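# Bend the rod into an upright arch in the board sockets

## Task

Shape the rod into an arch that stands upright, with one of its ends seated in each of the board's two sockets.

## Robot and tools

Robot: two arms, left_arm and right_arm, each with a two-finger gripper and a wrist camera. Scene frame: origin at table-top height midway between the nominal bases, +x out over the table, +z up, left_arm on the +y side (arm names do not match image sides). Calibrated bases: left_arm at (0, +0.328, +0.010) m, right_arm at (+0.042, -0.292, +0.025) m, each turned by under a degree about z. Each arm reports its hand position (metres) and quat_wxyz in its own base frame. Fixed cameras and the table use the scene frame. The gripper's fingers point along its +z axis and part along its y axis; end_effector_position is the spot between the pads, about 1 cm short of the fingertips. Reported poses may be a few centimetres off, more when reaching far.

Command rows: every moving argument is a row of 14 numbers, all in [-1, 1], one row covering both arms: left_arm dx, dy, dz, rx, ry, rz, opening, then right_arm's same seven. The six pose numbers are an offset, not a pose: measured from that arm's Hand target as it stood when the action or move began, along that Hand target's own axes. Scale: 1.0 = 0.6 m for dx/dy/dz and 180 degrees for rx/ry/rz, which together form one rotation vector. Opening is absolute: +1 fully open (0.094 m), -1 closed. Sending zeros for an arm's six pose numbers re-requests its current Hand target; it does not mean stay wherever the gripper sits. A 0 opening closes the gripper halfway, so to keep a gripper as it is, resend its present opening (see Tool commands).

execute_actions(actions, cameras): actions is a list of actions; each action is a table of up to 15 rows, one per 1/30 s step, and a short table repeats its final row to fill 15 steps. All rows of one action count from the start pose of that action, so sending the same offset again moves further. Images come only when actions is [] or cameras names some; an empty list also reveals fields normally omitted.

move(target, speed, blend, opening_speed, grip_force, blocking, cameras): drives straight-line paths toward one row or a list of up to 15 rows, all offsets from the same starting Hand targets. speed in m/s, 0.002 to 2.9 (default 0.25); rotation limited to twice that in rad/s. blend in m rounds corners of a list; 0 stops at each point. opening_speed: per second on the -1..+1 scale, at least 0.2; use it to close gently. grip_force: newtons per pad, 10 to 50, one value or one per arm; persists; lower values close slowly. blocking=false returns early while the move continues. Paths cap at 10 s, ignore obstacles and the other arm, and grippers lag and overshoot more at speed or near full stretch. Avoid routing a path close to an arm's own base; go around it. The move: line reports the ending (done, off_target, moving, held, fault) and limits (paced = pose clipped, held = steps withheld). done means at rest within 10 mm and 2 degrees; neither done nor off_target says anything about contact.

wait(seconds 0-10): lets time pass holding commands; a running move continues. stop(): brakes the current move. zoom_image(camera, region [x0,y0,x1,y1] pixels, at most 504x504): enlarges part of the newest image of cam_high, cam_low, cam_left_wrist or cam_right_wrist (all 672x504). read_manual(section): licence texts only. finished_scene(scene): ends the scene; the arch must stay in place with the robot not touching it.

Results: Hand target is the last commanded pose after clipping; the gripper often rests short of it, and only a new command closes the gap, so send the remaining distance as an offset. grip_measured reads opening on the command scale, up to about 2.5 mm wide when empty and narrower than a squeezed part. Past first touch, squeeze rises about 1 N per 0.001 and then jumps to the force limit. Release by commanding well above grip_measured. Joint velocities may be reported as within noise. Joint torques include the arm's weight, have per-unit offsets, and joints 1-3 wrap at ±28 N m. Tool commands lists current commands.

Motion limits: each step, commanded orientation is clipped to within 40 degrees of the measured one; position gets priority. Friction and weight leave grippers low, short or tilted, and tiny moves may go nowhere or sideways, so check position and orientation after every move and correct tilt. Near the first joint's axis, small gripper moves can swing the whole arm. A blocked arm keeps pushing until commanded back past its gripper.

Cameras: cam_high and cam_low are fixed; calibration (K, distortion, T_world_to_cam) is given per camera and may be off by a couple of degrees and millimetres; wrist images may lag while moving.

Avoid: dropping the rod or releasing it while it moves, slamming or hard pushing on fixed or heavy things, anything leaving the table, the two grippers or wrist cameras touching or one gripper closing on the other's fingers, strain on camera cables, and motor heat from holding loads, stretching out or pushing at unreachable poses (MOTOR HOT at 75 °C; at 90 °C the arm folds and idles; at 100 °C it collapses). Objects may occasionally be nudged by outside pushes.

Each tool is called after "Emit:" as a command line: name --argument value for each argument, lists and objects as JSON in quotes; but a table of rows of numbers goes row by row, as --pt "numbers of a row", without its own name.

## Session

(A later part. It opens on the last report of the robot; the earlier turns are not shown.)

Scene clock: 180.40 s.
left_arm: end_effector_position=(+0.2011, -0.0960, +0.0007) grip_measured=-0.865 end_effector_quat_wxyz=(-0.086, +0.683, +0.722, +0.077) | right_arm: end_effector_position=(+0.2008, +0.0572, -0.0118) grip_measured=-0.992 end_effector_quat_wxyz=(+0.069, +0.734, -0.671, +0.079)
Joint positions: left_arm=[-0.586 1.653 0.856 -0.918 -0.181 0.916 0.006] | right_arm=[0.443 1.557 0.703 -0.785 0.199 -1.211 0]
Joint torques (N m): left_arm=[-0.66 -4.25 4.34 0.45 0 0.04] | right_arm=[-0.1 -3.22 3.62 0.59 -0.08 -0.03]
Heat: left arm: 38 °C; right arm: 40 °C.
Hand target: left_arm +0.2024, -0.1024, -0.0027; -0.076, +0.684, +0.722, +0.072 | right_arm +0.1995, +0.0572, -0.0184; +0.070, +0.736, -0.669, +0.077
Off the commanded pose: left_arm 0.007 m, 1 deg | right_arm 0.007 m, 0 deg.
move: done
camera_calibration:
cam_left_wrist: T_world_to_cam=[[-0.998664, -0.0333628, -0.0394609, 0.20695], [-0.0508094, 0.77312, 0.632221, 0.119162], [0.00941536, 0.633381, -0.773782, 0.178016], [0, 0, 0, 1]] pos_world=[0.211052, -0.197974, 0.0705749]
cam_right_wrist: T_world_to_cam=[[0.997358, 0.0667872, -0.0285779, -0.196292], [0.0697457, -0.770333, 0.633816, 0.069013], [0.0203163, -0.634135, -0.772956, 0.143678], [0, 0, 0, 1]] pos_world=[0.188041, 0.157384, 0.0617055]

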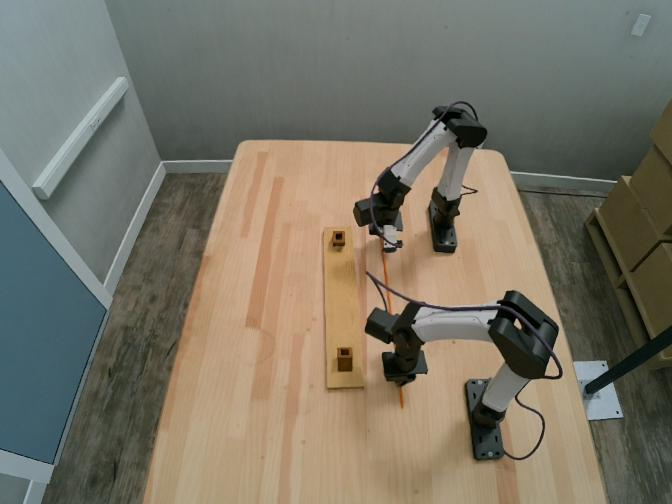

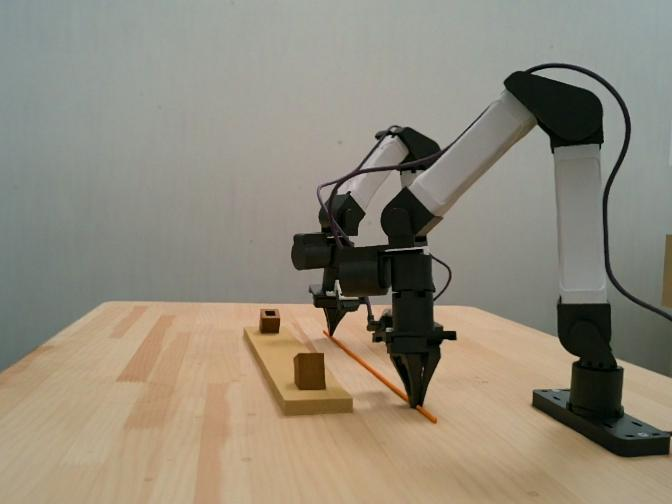

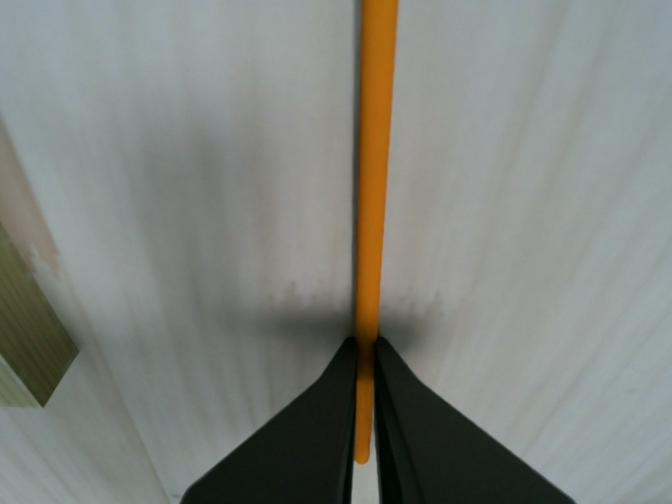

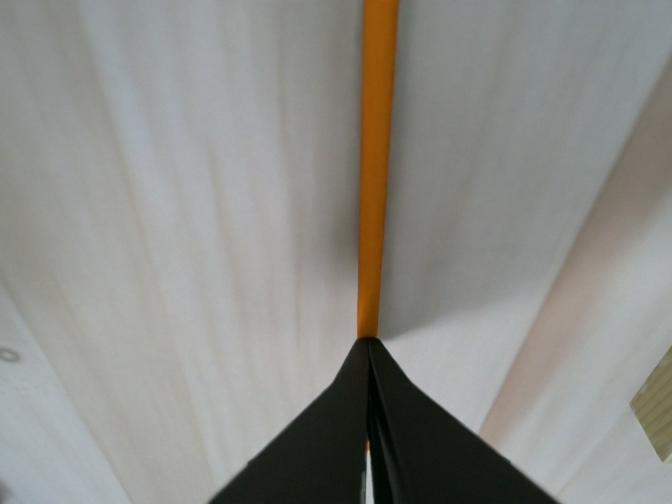

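Emit:
move --pt "0 0 0 0 0 0 -1 0.0015 0 -0.012 0 0 0 -1" --pt "0 0 0 0 0 0 -1 0.0015 0 -0.012 0 0 0 -0.3" --speed 0.05 --cameras '["cam_right_wrist", "cam_left_wrist"]'

Scene clock: 183.93 s.
left_arm: end_effector_position=(+0.2011, -0.0960, +0.0007) grip_measured=-0.865 end_effector_quat_wxyz=(-0.086, +0.683, +0.722, +0.077) | right_arm: end_effector_position=(+0.1990, +0.0574, -0.0119) grip_measured=-0.301 end_effector_quat_wxyz=(+0.070, +0.733, -0.673, +0.075)
Joint positions: left_arm=[-0.586 1.653 0.856 -0.918 -0.181 0.916 0.006] | right_arm=[0.441 1.557 0.703 -0.791 0.191 -1.208 0.033]
Joint torques (N m): left_arm=[-0.65 -4.23 4.36 0.46 0 0.04] | right_arm=[0.13 -4.94 4.88 0.24 -0.09 0.01]
Heat: left arm: 37 °C; right arm: 40 °C.
Hand target: left_arm +0.2024, -0.1024, -0.0027; -0.076, +0.684, +0.722, +0.072 | right_arm +0.1994, +0.0578, -0.0112; +0.070, +0.736, -0.669, +0.077
Off the commanded pose: left_arm 0.007 m, 1 deg | right_arm 0.001 m, 1 deg.
move: done
camera_calibration:
cam_left_wrist: T_world_to_cam=[[-0.998664, -0.0333628, -0.0394609, 0.20695], [-0.0508094, 0.77312, 0.632221, 0.119162], [0.00941536, 0.633381, -0.773782, 0.178016], [0, 0, 0, 1]] pos_world=[0.211052, -0.197974, 0.0705749]
cam_right_wrist: T_world_to_cam=[[0.997417, 0.0618665, -0.036495, -0.194236], [0.0710213, -0.773464, 0.629849, 0.0693121], [0.0107391, -0.630814, -0.77586, 0.145448], [0, 0, 0, 1]] pos_world=[0.187249, 0.157378, 0.0621023]
Images, in order (width x height): cam_left_wrist 672x504, cam_right_wrist 672x504.

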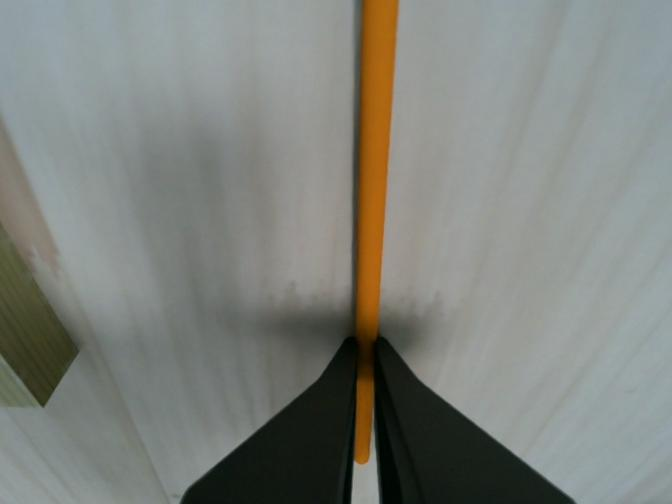

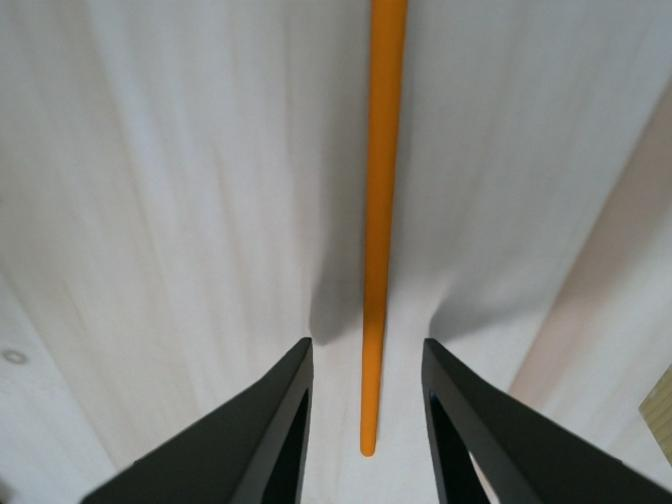

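Emit:
move --target '[0, 0, 0, 0, 0, 0, -1, -0.0023, -0.0025, 0.0119, 0, 0, 0, -0.3]' --speed 0.03 --cameras '["cam_right_wrist"]'

Emit:
zoom_image --camera "cam_right_wrist" --region '[230, 280, 530, 500]'

Scene clock: 186.83 s.
left_arm: end_effector_position=(+0.2011, -0.0960, +0.0007) grip_measured=-0.865 end_effector_quat_wxyz=(-0.086, +0.683, +0.722, +0.077) | right_arm: end_effector_position=(+0.2005, +0.0581, -0.0148) grip_measured=-0.301 end_effector_quat_wxyz=(+0.070, +0.733, -0.673, +0.075)
Joint positions: left_arm=[-0.586 1.653 0.856 -0.918 -0.181 0.916 0.006] | right_arm=[0.441 1.571 0.703 -0.778 0.191 -1.208 0.033]
Joint torques (N m): left_arm=[-0.65 -4.23 4.36 0.45 0 0.04] | right_arm=[-0.12 -4.01 3.93 0.5 -0.09 -0.02]
Heat: left arm: 37 °C; right arm: 40 °C.
Hand target: left_arm +0.2024, -0.1024, -0.0027; -0.076, +0.684, +0.722, +0.072 | right_arm +0.2010, +0.0578, -0.0185; +0.070, +0.736, -0.669, +0.077
Off the commanded pose: left_arm 0.007 m, 1 deg | right_arm 0.004 m, 1 deg.
move: done
camera_calibration:
cam_right_wrist: T_world_to_cam=[[0.997417, 0.0618665, -0.036495, -0.195877], [0.0710213, -0.773464, 0.629849, 0.0715106], [0.0107391, -0.630814, -0.77586, 0.143701], [0, 0, 0, 1]] pos_world=[0.188749, 0.158078, 0.0593023]
Images, in order (width x height): cam_right_wrist 672x504.

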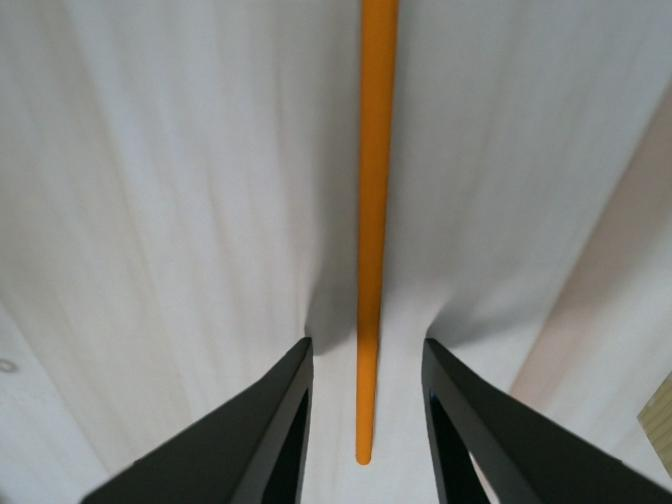

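Scaled by 1.680 from the camera's 672x504 image, which has a finer 960x720 frame.

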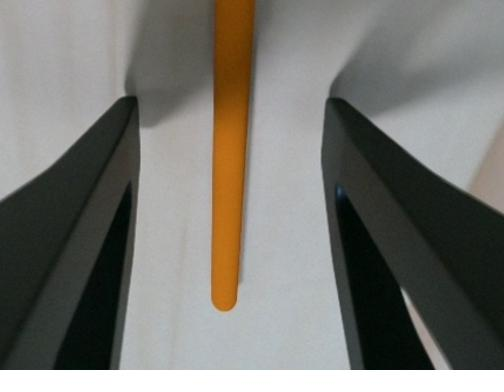

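Emit:
move --target '[0, 0, 0, 0, 0, 0, -1, -0.0012, -0.0005, 0.0058, 0, 0, 0, -0.3]' --speed 0.03

Scene clock: 188.40 s.
left_arm: end_effector_position=(+0.2011, -0.0960, +0.0007) grip_measured=-0.865 end_effector_quat_wxyz=(-0.086, +0.683, +0.722, +0.077) | right_arm: end_effector_position=(+0.2017, +0.0584, -0.0163) grip_measured=-0.301 end_effector_quat_wxyz=(+0.069, +0.733, -0.673, +0.076)
Joint positions: left_arm=[-0.586 1.653 0.856 -0.918 -0.181 0.916 0.006] | right_arm=[0.441 1.577 0.702 -0.767 0.193 -1.208 0.033]
Joint torques (N m): left_arm=[-0.65 -4.23 4.34 0.46 0 0.04] | right_arm=[-0.14 -3.64 3.59 0.56 -0.08 -0.03]
Heat: left arm: 37 °C; right arm: 40 °C.
Hand target: left_arm +0.2024, -0.1024, -0.0027; -0.076, +0.684, +0.722, +0.072 | right_arm +0.2013, +0.0578, -0.0220; +0.070, +0.736, -0.669, +0.077
Off the commanded pose: left_arm 0.007 m, 1 deg | right_arm 0.006 m, 1 deg.
move: done

Emit:
move --target '[0, 0, 0, 0, 0, 0, -1, 0, 0, 0, 0, 0, 0, -1]' --opening_speed 0.4 --cameras '["cam_left_wrist", "cam_right_wrist"]'

Scene clock: 191.57 s.
left_arm: end_effector_position=(+0.2011, -0.0960, +0.0007) grip_measured=-0.865 end_effector_quat_wxyz=(-0.086, +0.683, +0.722, +0.077) | right_arm: end_effector_position=(+0.2017, +0.0585, -0.0163) grip_measured=-0.908 end_effector_quat_wxyz=(+0.069, +0.733, -0.672, +0.077)
Joint positions: left_arm=[-0.586 1.653 0.856 -0.918 -0.181 0.916 0.006] | right_arm=[0.443 1.577 0.702 -0.767 0.194 -1.208 0.004]
Joint torques (N m): left_arm=[-0.65 -4.22 4.36 0.45 0 0.04] | right_arm=[-0.16 -3.63 3.6 0.56 -0.08 -0.04]
Heat: left arm: 37 °C; right arm: 40 °C.
Hand target: left_arm +0.2024, -0.1024, -0.0027; -0.076, +0.684, +0.722, +0.072 | right_arm +0.2013, +0.0578, -0.0220; +0.070, +0.736, -0.669, +0.077
Off the commanded pose: left_arm 0.007 m, 1 deg | right_arm 0.006 m, 1 deg.
move: done
camera_calibration:
cam_left_wrist: T_world_to_cam=[[-0.998664, -0.0333628, -0.0394609, 0.20695], [-0.0508094, 0.77312, 0.632221, 0.119162], [0.00941536, 0.633381, -0.773782, 0.178016], [0, 0, 0, 1]] pos_world=[0.211052, -0.197974, 0.0705749]
cam_right_wrist: T_world_to_cam=[[0.997452, 0.0635228, -0.0324782, -0.197259], [0.0697462, -0.772405, 0.631289, 0.0728257], [0.0150148, -0.631945, -0.774868, 0.14194], [0, 0, 0, 1]] pos_world=[0.189546, 0.15848, 0.0576041]
Images, in order (width x height): cam_left_wrist 672x504, cam_right_wrist 672x504.

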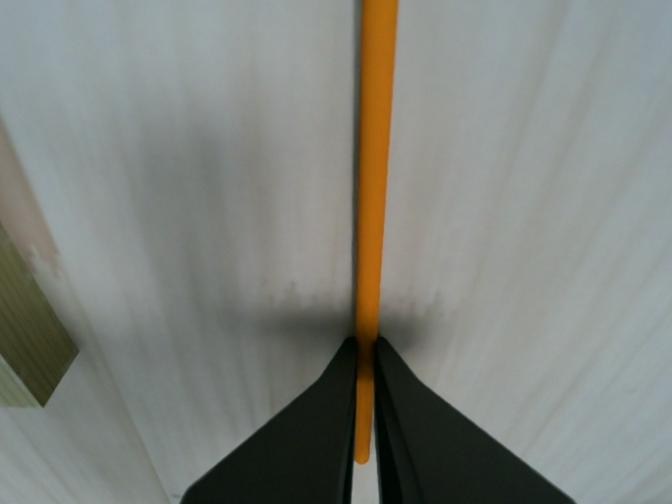

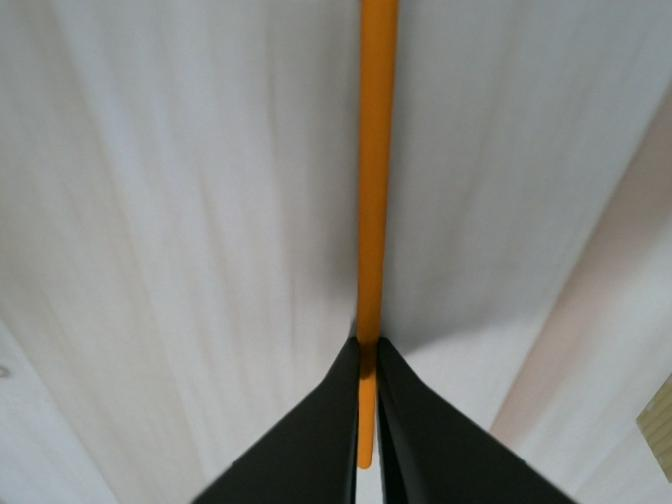

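Emit:
move --target '[0.0451, 0, -0.2119, 0, 0, 0, -1, 0.0451, 0, -0.2119, 0, 0, 0, -1]' --speed 0.1 --cameras '["all"]'

Scene clock: 205.23 s.
left_arm: end_effector_position=(+0.1991, -0.0985, +0.1148) grip_measured=-0.865 end_effector_quat_wxyz=(-0.100, +0.686, +0.717, +0.070) | right_arm: end_effector_position=(+0.1971, +0.0549, +0.0976) grip_measured=-0.908 end_effector_quat_wxyz=(+0.086, +0.732, -0.672, +0.071)
Joint positions: left_arm=[-0.594 1.538 1.215 -1.423 -0.172 0.918 0.006] | right_arm=[0.438 1.41 1.038 -1.305 0.196 -1.208 0.004]
Joint torques (N m): left_arm=[-0.57 -6.72 7.73 0.04 -0.05 0.05] | right_arm=[-0.23 -6.23 8.02 0.01 -0.12 -0.04]
Heat: left arm: 36 °C; right arm: 39 °C.
Hand target: left_arm +0.2024, -0.1024, +0.1273; -0.076, +0.684, +0.722, +0.072 | right_arm +0.2013, +0.0577, +0.1080; +0.070, +0.736, -0.669, +0.077
Off the commanded pose: left_arm 0.014 m, 3 deg | right_arm 0.012 m, 2 deg.
move: off_target (left_arm, right_arm)
camera_calibration:
cam_left_wrist: T_world_to_cam=[[-0.999636, -0.0254977, -0.00881865, 0.206724], [-0.0252253, 0.767354, 0.640727, 0.0422172], [-0.00957006, 0.640716, -0.767718, 0.271801], [0, 0, 0, 1]] pos_world=[0.210315, -0.201272, 0.18344]
cam_right_wrist: T_world_to_cam=[[0.996203, 0.0583154, -0.064651, -0.184971], [0.0862518, -0.762305, 0.641445, -0.00620002], [-0.0118776, -0.644586, -0.76444, 0.233064], [0, 0, 0, 1]] pos_world=[0.187572, 0.15629, 0.170182]

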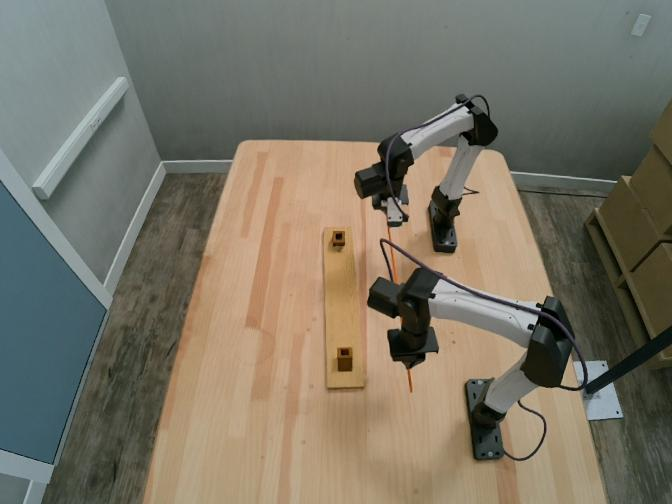

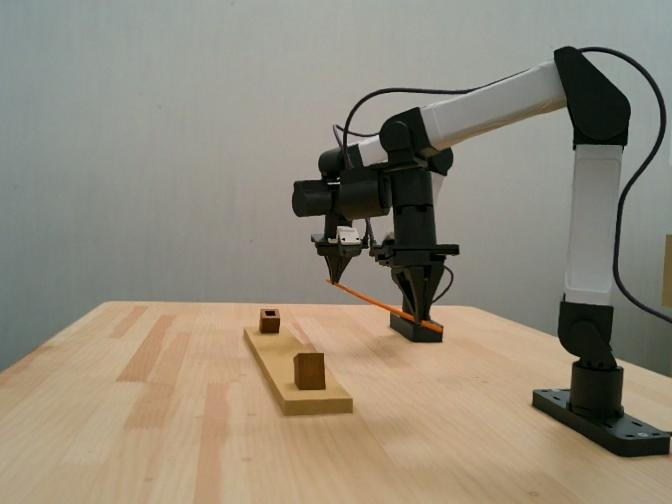

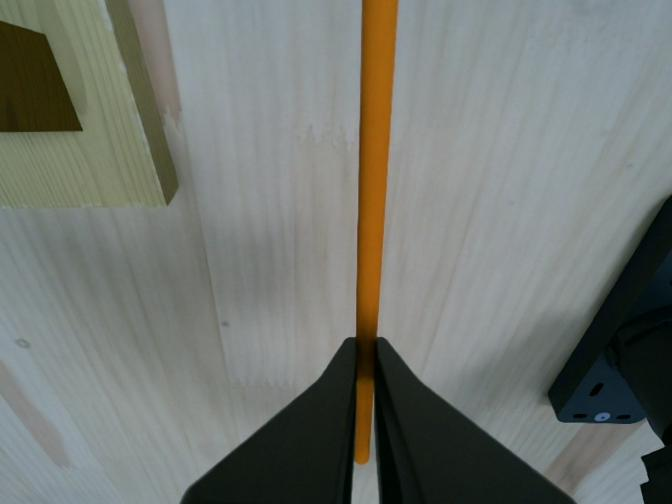

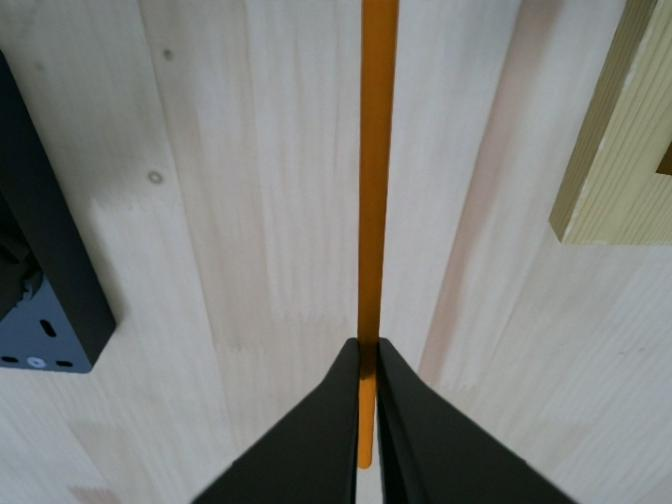

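Emit:
move --target '[-0.0057, 0, -0.0012, 0.0173, 0, -0.0815, -1, -0.0057, 0, -0.0012, -0.0173, 0, 0.0815, -1]' --speed 0.1 --cameras '["all"]'

Scene clock: 214.77 s.
left_arm: end_effector_position=(+0.1981, -0.1016, +0.1214) grip_measured=-0.865 end_effector_quat_wxyz=(-0.097, +0.599, +0.792, +0.071) | right_arm: end_effector_position=(+0.1974, +0.0558, +0.1034) grip_measured=-0.908 end_effector_quat_wxyz=(-0.089, -0.655, +0.747, -0.076)
Joint positions: left_arm=[-0.592 1.552 1.255 -1.461 -0.152 0.689 0.006] | right_arm=[0.441 1.433 1.078 -1.347 0.196 -0.985 0.004]
Joint torques (N m): left_arm=[0.5 -4.4 7.84 0.08 0.06 -0.09] | right_arm=[-0.61 -3.64 8.18 0.01 -0.32 0.31]
Motor temperatures (°C): left_arm=[22 29 36 36 22 23 23] | right_arm=[25 29 40 33 25 23 23]
Heat: left arm: 36 °C; right arm: 40 °C.
Hand target: left_arm +0.2026, -0.1059, +0.1273; -0.085, +0.584, +0.805, +0.061 | right_arm +0.2010, +0.0612, +0.1080; -0.080, -0.642, +0.759, -0.067
Off the commanded pose: left_arm 0.009 m, 3 deg | right_arm 0.008 m, 3 deg.
move: off_target (left_arm, right_arm)
camera_calibration:
cam_left_wrist: T_world_to_cam=[[-0.967447, -0.249703, -0.0411782, 0.180538], [-0.217525, 0.737306, 0.63958, 0.0754933], [-0.129344, 0.627717, -0.767621, 0.301212], [0, 0, 0, 1]] pos_world=[0.230043, -0.199656, 0.190367]
cam_right_wrist: T_world_to_cam=[[0.987241, -0.155121, -0.0359674, -0.174355], [-0.0942794, -0.751442, 0.653029, 0.0244919], [-0.128326, -0.641306, -0.756478, 0.259968], [0, 0, 0, 1]] pos_world=[0.2078, 0.158077, 0.174395]

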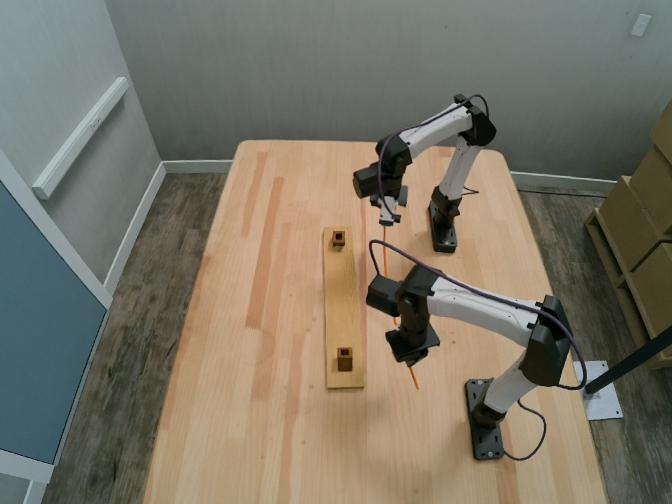

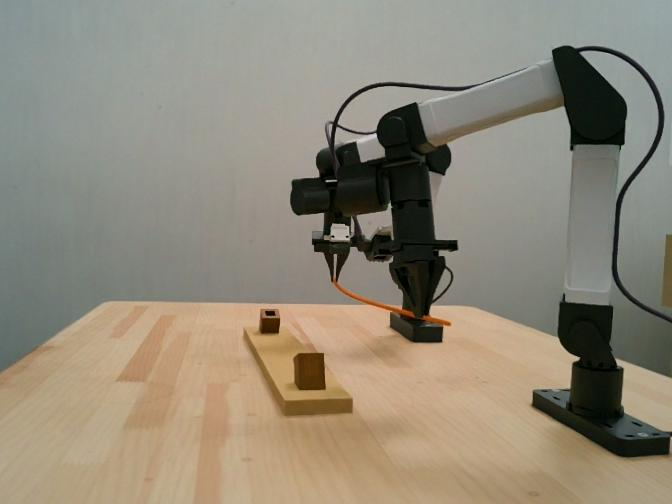

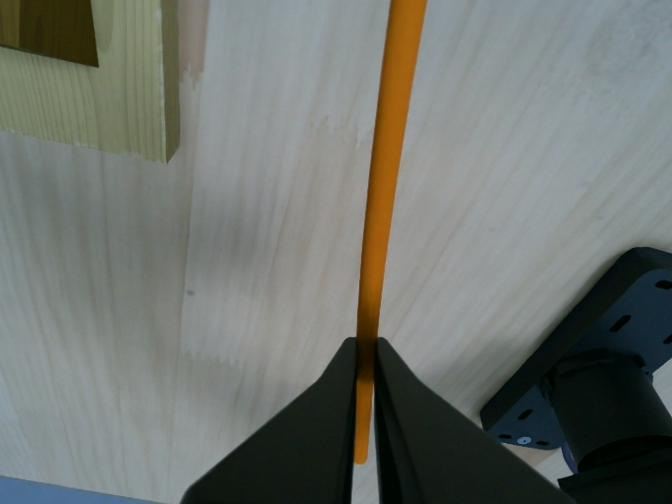

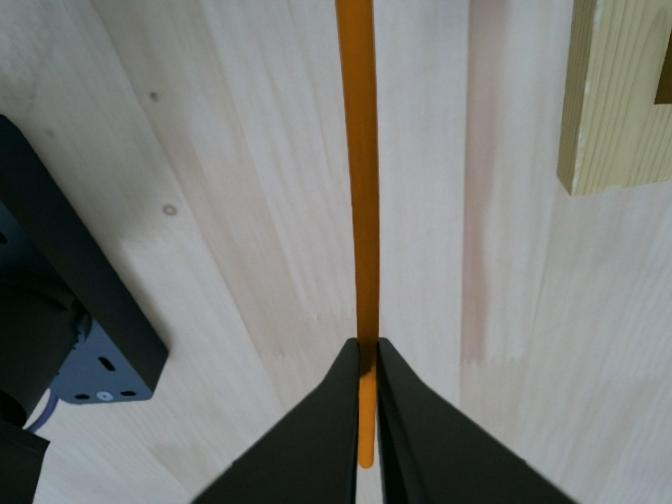

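Emit:
move --target '[-0.0134, 0.1761, -0.2121, -0.4737, -0.1244, -0.1007, -1, 0.0152, -0.1739, -0.2064, 0.4724, -0.1279, 0.1001, -1]' --speed 0.15 --cameras '["all"]'

Scene clock: 226.30 s.
left_arm: end_effector_position=(+0.3116, -0.1046, +0.2387) grip_measured=-0.865 end_effector_quat_wxyz=(+0.456, +0.391, +0.625, +0.498) | right_arm: end_effector_position=(+0.3057, +0.0588, +0.2262) grip_measured=-0.908 end_effector_quat_wxyz=(+0.503, -0.422, +0.603, -0.452)
Joint positions: left_arm=[-0.807 1.086 0.525 0.377 -1.071 1.226 0.006] | right_arm=[0.539 0.798 0.343 0.348 0.659 -1.277 0.004]
Joint torques (N m): left_arm=[0.4 -2.02 6.67 2.5 -0.13 0.09] | right_arm=[-1.13 -0.35 6.41 2.97 -0.27 0.09]
Heat: left arm: 38 °C; right arm: 40 °C.
Hand target: left_arm +0.3137, -0.1057, +0.2501; +0.481, +0.366, +0.626, +0.492 | right_arm +0.3067, +0.0604, +0.2310; +0.520, -0.412, +0.598, -0.450
Off the commanded pose: left_arm 0.012 m, 4 deg | right_arm 0.005 m, 2 deg.
move: off_target (left_arm)
camera_calibration:
cam_left_wrist: T_world_to_cam=[[0.00911761, -0.174213, -0.984666, 0.223221], [-0.671104, 0.728934, -0.135182, 0.352775], [0.741307, 0.662046, -0.110269, -0.0167079], [0, 0, 0, 1]] pos_world=[0.247099, -0.2072, 0.265645]
cam_right_wrist: T_world_to_cam=[[0.0892989, -0.254521, 0.962935, -0.22197], [-0.575884, -0.802004, -0.158579, 0.290592], [0.81264, -0.540378, -0.218193, -0.0466944], [0, 0, 0, 1]] pos_world=[0.225115, 0.151327, 0.249637]

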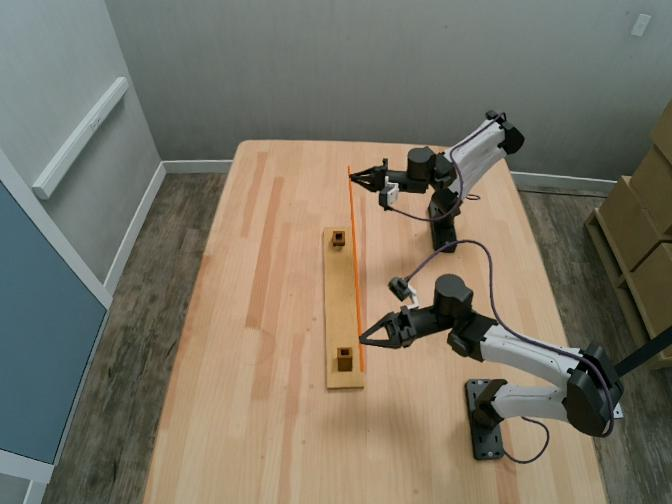

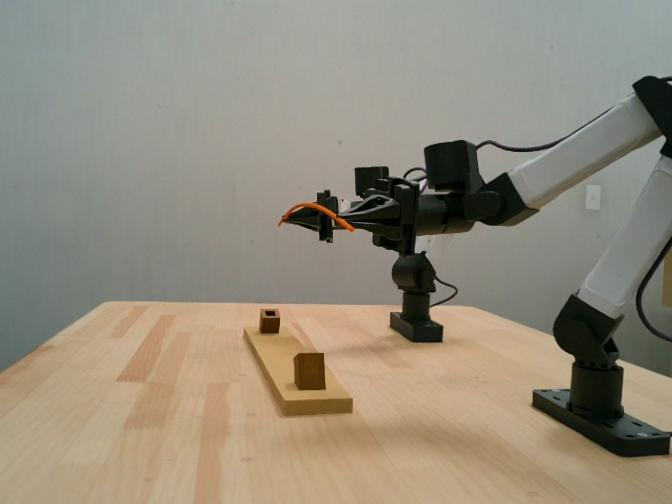

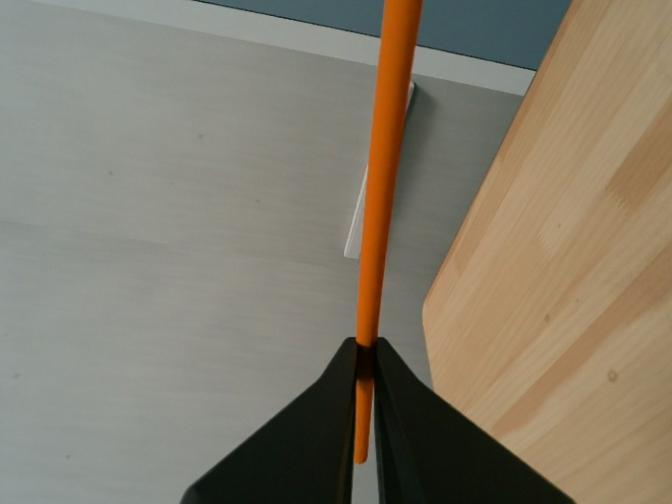

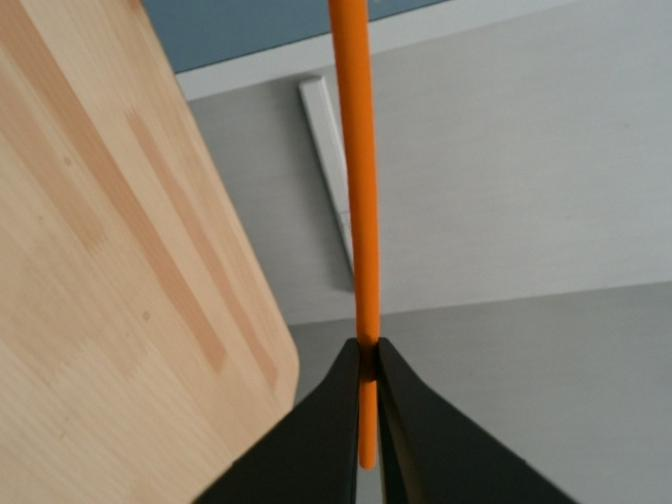

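Emit:
move --pt "-0.0153 -0.004 -0.0033 0.0173 0 -0.0815 -1 -0.0153 0.0042 -0.0032 -0.0173 0 0.0815 -1" --pt "-0.0409 -0.0107 -0.0087 0.0347 0 -0.163 -1 -0.0408 0.0111 -0.0087 -0.0347 0 0.163 -1" --speed 0.12 --blend '[0.01, 0]' --cameras '["all"]'

Scene clock: 234.10 s.
left_arm: end_effector_position=(+0.3124, -0.1185, +0.2350) grip_measured=-0.865 end_effector_quat_wxyz=(+0.542, +0.240, +0.722, +0.358) | right_arm: end_effector_position=(+0.3028, +0.0770, +0.2171) grip_measured=-0.908 end_effector_quat_wxyz=(+0.575, -0.291, +0.704, -0.299)
Joint positions: left_arm=[-0.839 1.122 0.623 0.162 -1.079 0.605 0.006] | right_arm=[0.61 0.823 0.397 0.216 0.687 -0.737 0.004]
Joint torques (N m): left_arm=[-0.96 -2.43 9.81 1.9 0.01 -0.37] | right_arm=[0.64 -0.57 10.61 2.18 -0.16 0.69]
Heat: left arm: 40 °C; right arm: 41 °C.
Hand target: left_arm +0.3154, -0.1315, +0.2501; +0.570, +0.221, +0.724, +0.320 | right_arm +0.3042, +0.0862, +0.2309; +0.594, -0.275, +0.706, -0.271
Off the commanded pose: left_arm 0.020 m, 6 deg | right_arm 0.017 m, 4 deg.
move: off_target (left_arm, right_arm)
camera_calibration:
cam_left_wrist: T_world_to_cam=[[0.0849017, -0.606944, -0.790197, 0.0965023], [-0.684965, 0.540395, -0.488668, 0.427939], [0.723612, 0.582746, -0.369855, 0.0486073], [0, 0, 0, 1]] pos_world=[0.249757, -0.20101, 0.303353]
cam_right_wrist: T_world_to_cam=[[0.100999, -0.667121, 0.738071, -0.131166], [-0.601753, -0.631741, -0.488668, 0.368433], [0.792271, -0.394781, -0.465247, 0.0121482], [0, 0, 0, 1]] pos_world=[0.225329, 0.150047, 0.282503]

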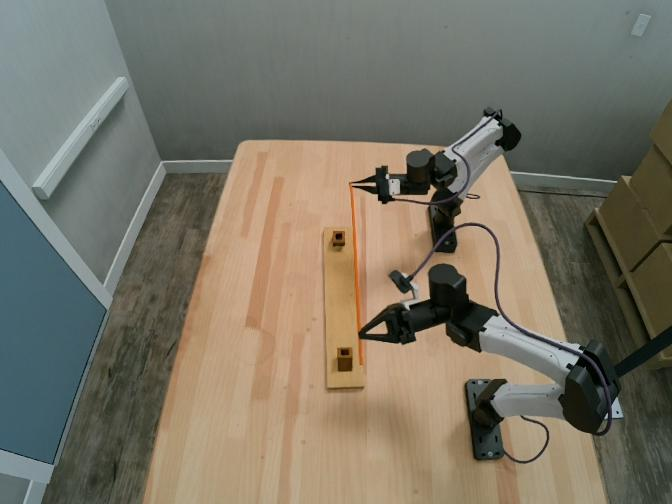

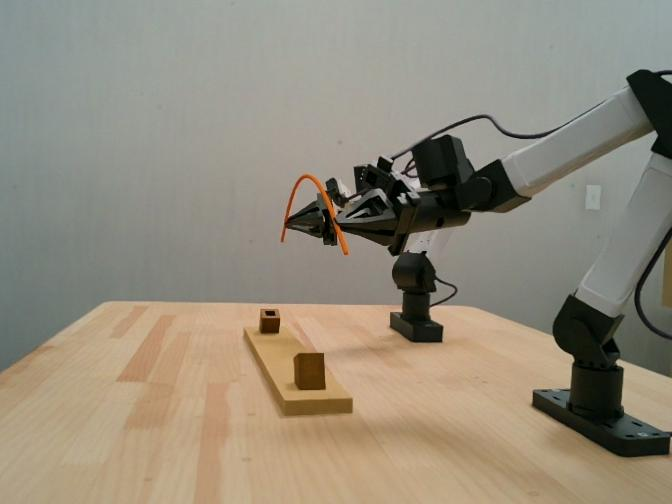

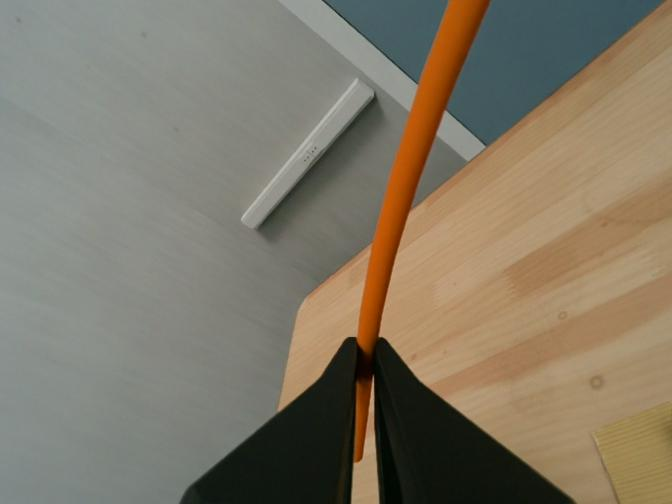

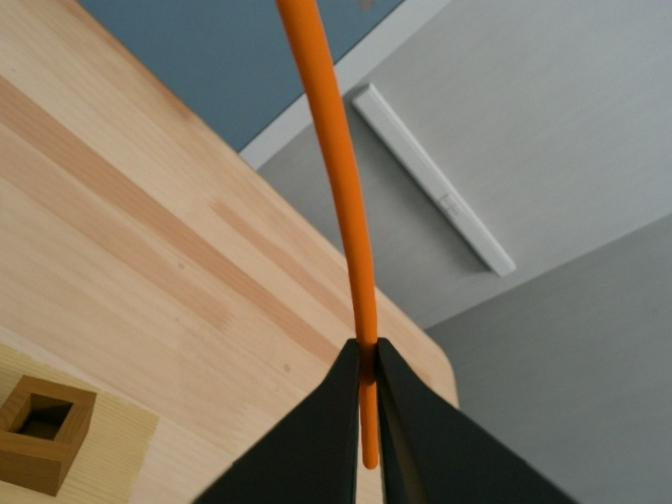

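Emit:
move --target '[-0.0274, -0.028, -0.0058, 0.0173, 0, -0.0815, -1, -0.0274, 0.028, -0.0058, -0.0173, 0, 0.0815, -1]' --speed 0.12 --cameras '["all"]'

Scene clock: 241.80 s.
left_arm: end_effector_position=(+0.3142, -0.1376, +0.2342) grip_measured=-0.865 end_effector_quat_wxyz=(+0.574, +0.160, +0.754, +0.275) | right_arm: end_effector_position=(+0.3008, +0.0948, +0.2158) grip_measured=-0.908 end_effector_quat_wxyz=(+0.596, -0.209, +0.745, -0.215)
Joint positions: left_arm=[-0.876 1.178 0.695 0.07 -1.079 0.287 0.006] | right_arm=[0.687 0.869 0.447 0.152 0.74 -0.436 0.004]
Joint torques (N m): left_arm=[-1.42 -2.71 9.96 1.94 0.08 -0.38] | right_arm=[1.13 -0.79 10.71 2.21 -0.35 0.7]
Motor temperatures (°C): left_arm=[22 28 39 40 22 23 24] | right_arm=[25 28 42 38 25 23 24]
Heat: left arm: 40 °C; right arm: 42 °C.
Hand target: left_arm +0.3170, -0.1552, +0.2499; +0.600, +0.142, +0.755, +0.225 | right_arm +0.3020, +0.1098, +0.2309; +0.616, -0.199, +0.742, -0.174
Off the commanded pose: left_arm 0.024 m, 7 deg | right_arm 0.021 m, 5 deg.
move: off_target (left_arm, right_arm)
camera_calibration:
cam_left_wrist: T_world_to_cam=[[0.117744, -0.77901, -0.615857, 0.00920406], [-0.677531, 0.390383, -0.623339, 0.447722], [0.726008, 0.490657, -0.481839, 0.0708538], [0, 0, 0, 1]] pos_world=[0.250821, -0.202378, 0.318891]
cam_right_wrist: T_world_to_cam=[[0.0894984, -0.830769, 0.549375, -0.0584538], [-0.627081, -0.475538, -0.616954, 0.398354], [0.773795, -0.289286, -0.56352, 0.0368358], [0, 0, 0, 1]] pos_world=[0.226529, 0.151527, 0.298637]

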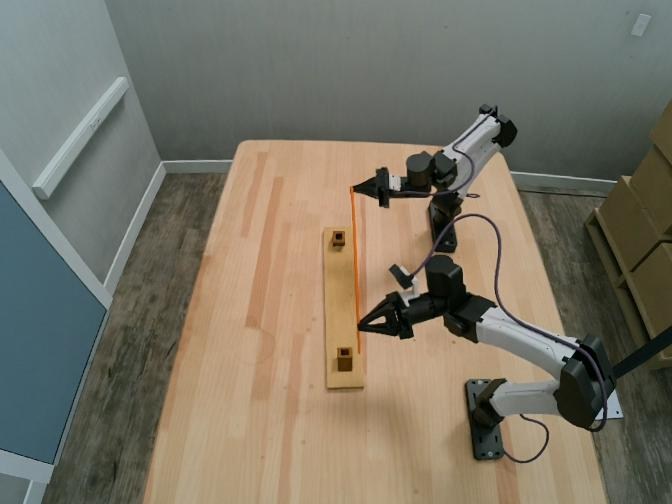

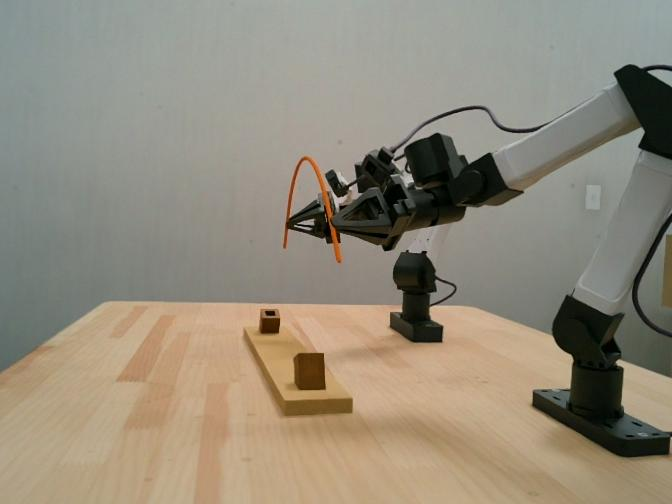

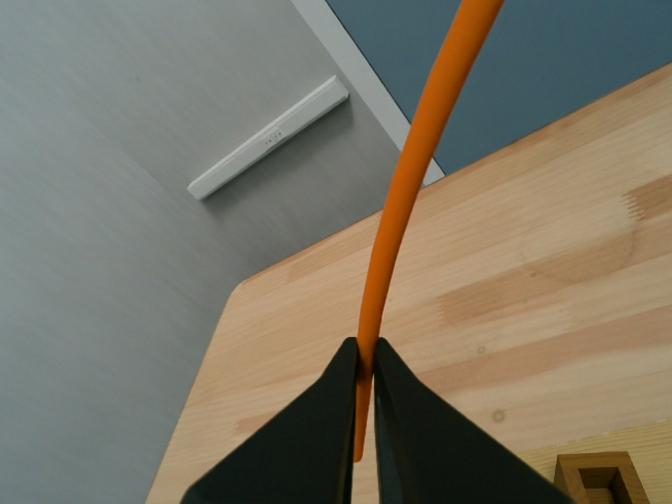

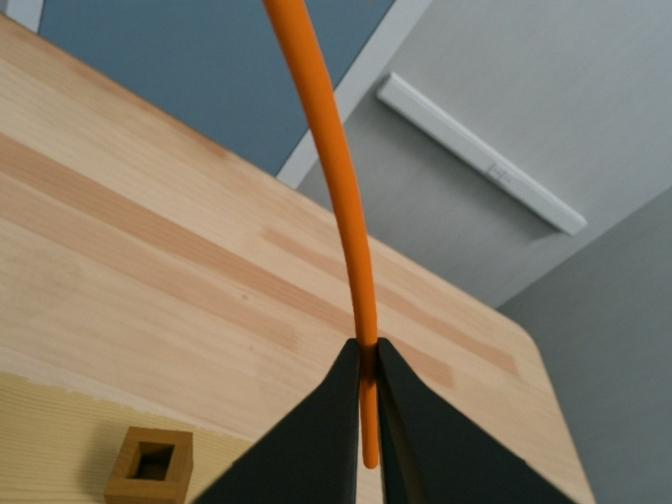

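Emit:
zoom_image --camera "cam_left_wrist" --region '[500, 404, 672, 504]'

Emit:
zoom_image --camera "cam_right_wrist" --region '[60, 404, 232, 504]'

Emit:
zoom_image --camera "cam_high" --region '[310, 160, 430, 260]'

Emit:
zoom_image --camera "cam_high" --region '[300, 300, 420, 400]'

Scaled by 2.930 from the camera's 672x504 image, which has a finer 960x720 frame.

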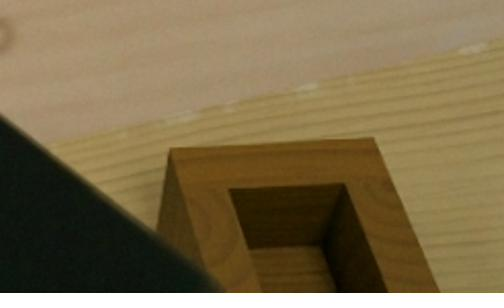

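Scaled by 2.930 from the camera's 672x504 image, which has a finer 960x720 frame.

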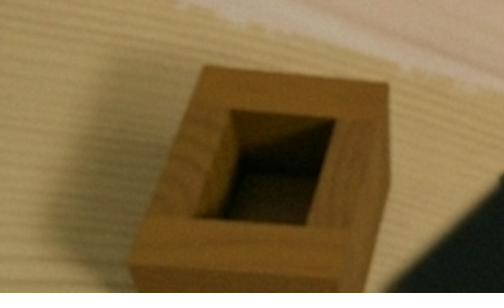

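Scaled by 4.200 from the camera's 672x504 image, which has a finer 960x720 frame.

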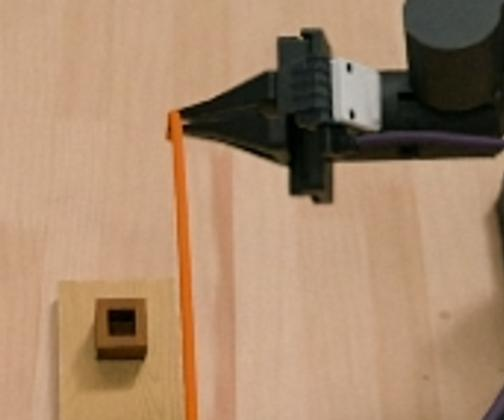

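Scaled by 4.200 from the camera's 672x504 image, which has a finer 960x720 frame.

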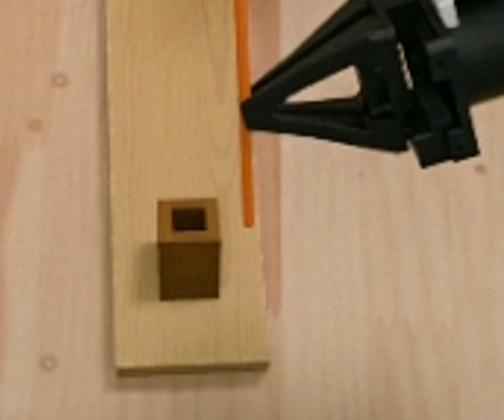

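Emit:
move --target '[0.0515, -0.1355, 0.0477, 0.0173, 0, -0.0815, -1, 0.0527, 0.1235, 0.0557, -0.0173, 0, 0.0815, -1]' --speed 0.12 --cameras '["all"]'

Scene clock: 264.50 s.
left_arm: end_effector_position=(+0.3386, -0.1750, +0.1661) grip_measured=-0.865 end_effector_quat_wxyz=(+0.586, +0.067, +0.782, +0.201) | right_arm: end_effector_position=(+0.3245, +0.1289, +0.1533) grip_measured=-0.908 end_effector_quat_wxyz=(+0.601, -0.112, +0.779, -0.139)
Joint positions: left_arm=[-0.892 1.492 0.695 0.279 -1.08 -0.05 0.006] | right_arm=[0.742 1.241 0.398 0.494 0.796 -0.117 0.004]
Joint torques (N m): left_arm=[-2.37 -4.4 6.67 2.73 0.32 -0.06] | right_arm=[2.36 -2.69 6.13 3.14 -0.76 0.42]
Heat: left arm: 41 °C; right arm: 46 °C.
Hand target: left_arm +0.3418, -0.2052, +0.1773; +0.620, +0.060, +0.772, +0.126 | right_arm +0.3238, +0.1571, +0.1609; +0.627, -0.119, +0.766, -0.073
Off the commanded pose: left_arm 0.032 m, 10 deg | right_arm 0.029 m, 8 deg.
move: off_target (left_arm, right_arm)
camera_calibration:
cam_left_wrist: T_world_to_cam=[[0.172484, -0.893787, -0.413998, -0.136894], [-0.6861, 0.192556, -0.701562, 0.417665], [0.706764, 0.405052, -0.580015, 0.0465276], [0, 0, 0, 1]] pos_world=[0.277288, -0.221624, 0.263331]
cam_right_wrist: T_world_to_cam=[[0.0407126, -0.943559, 0.328692, 0.0662238], [-0.668393, -0.270242, -0.692979, 0.389532], [0.742693, -0.191483, -0.641671, 0.00262671], [0, 0, 0, 1]] pos_world=[0.255714, 0.168257, 0.249856]

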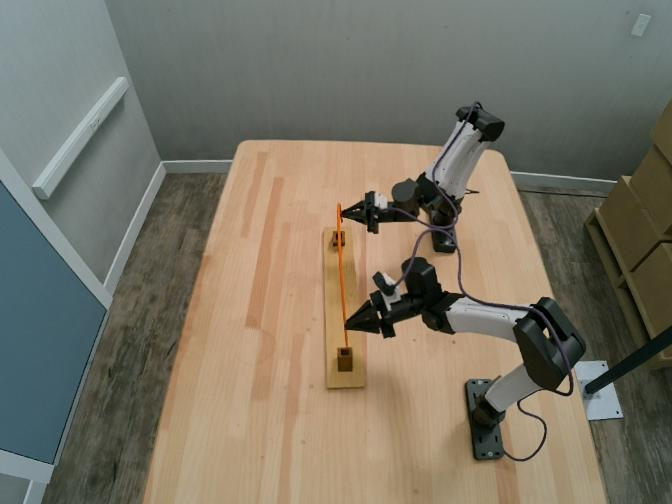

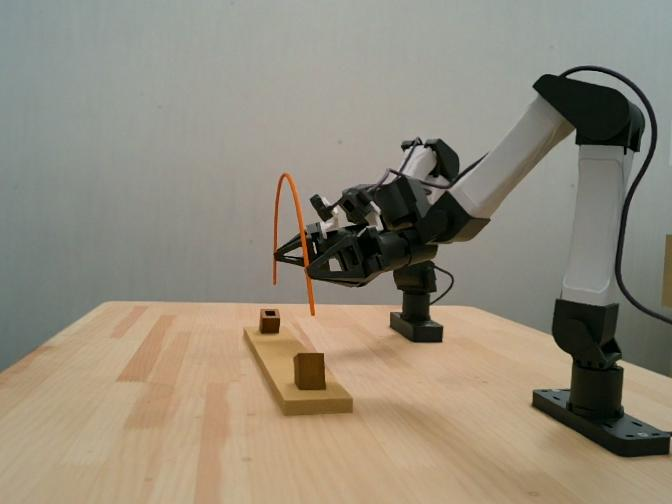

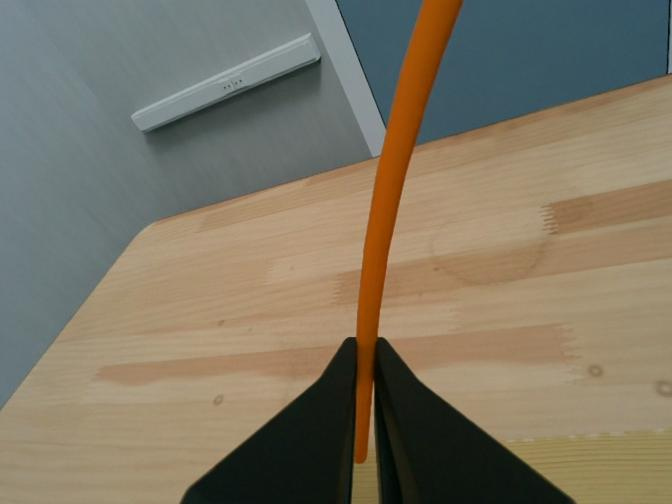

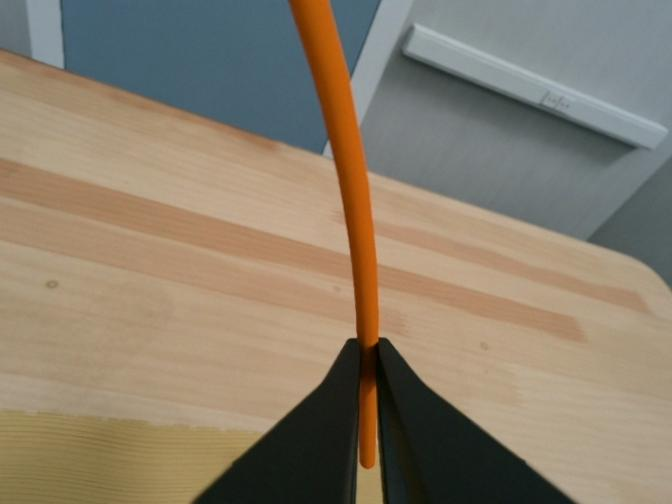

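Emit:
zoom_image --camera "cam_high" --region '[300, 190, 400, 265]'

Emit:
zoom_image --camera "cam_high" --region '[300, 305, 400, 380]'

Emit:
zoom_image --camera "cam_low" --region '[230, 160, 410, 430]'

Scaled by 5.040 from the camera's 672x504 image, which has a finer 960x720 frame.

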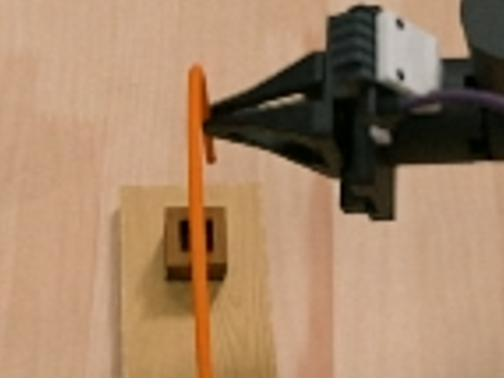

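Scaled by 5.040 from the camera's 672x504 image, which has a finer 960x720 frame.

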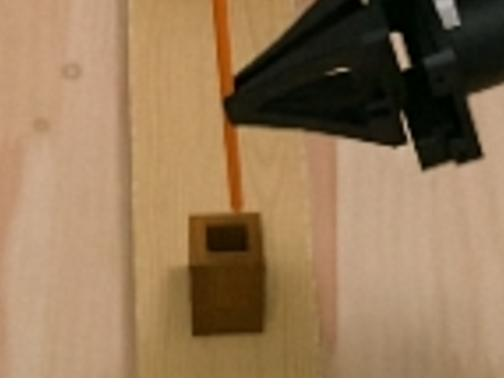

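Scaled by 1.867 from the camera's 672x504 image, which has a finer 960x720 frame.

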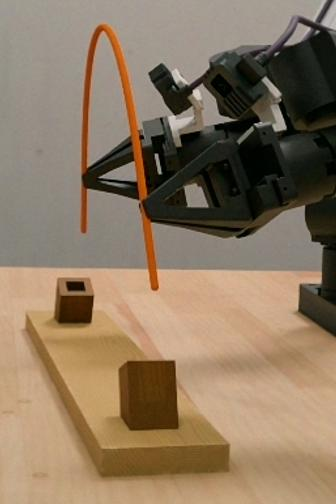

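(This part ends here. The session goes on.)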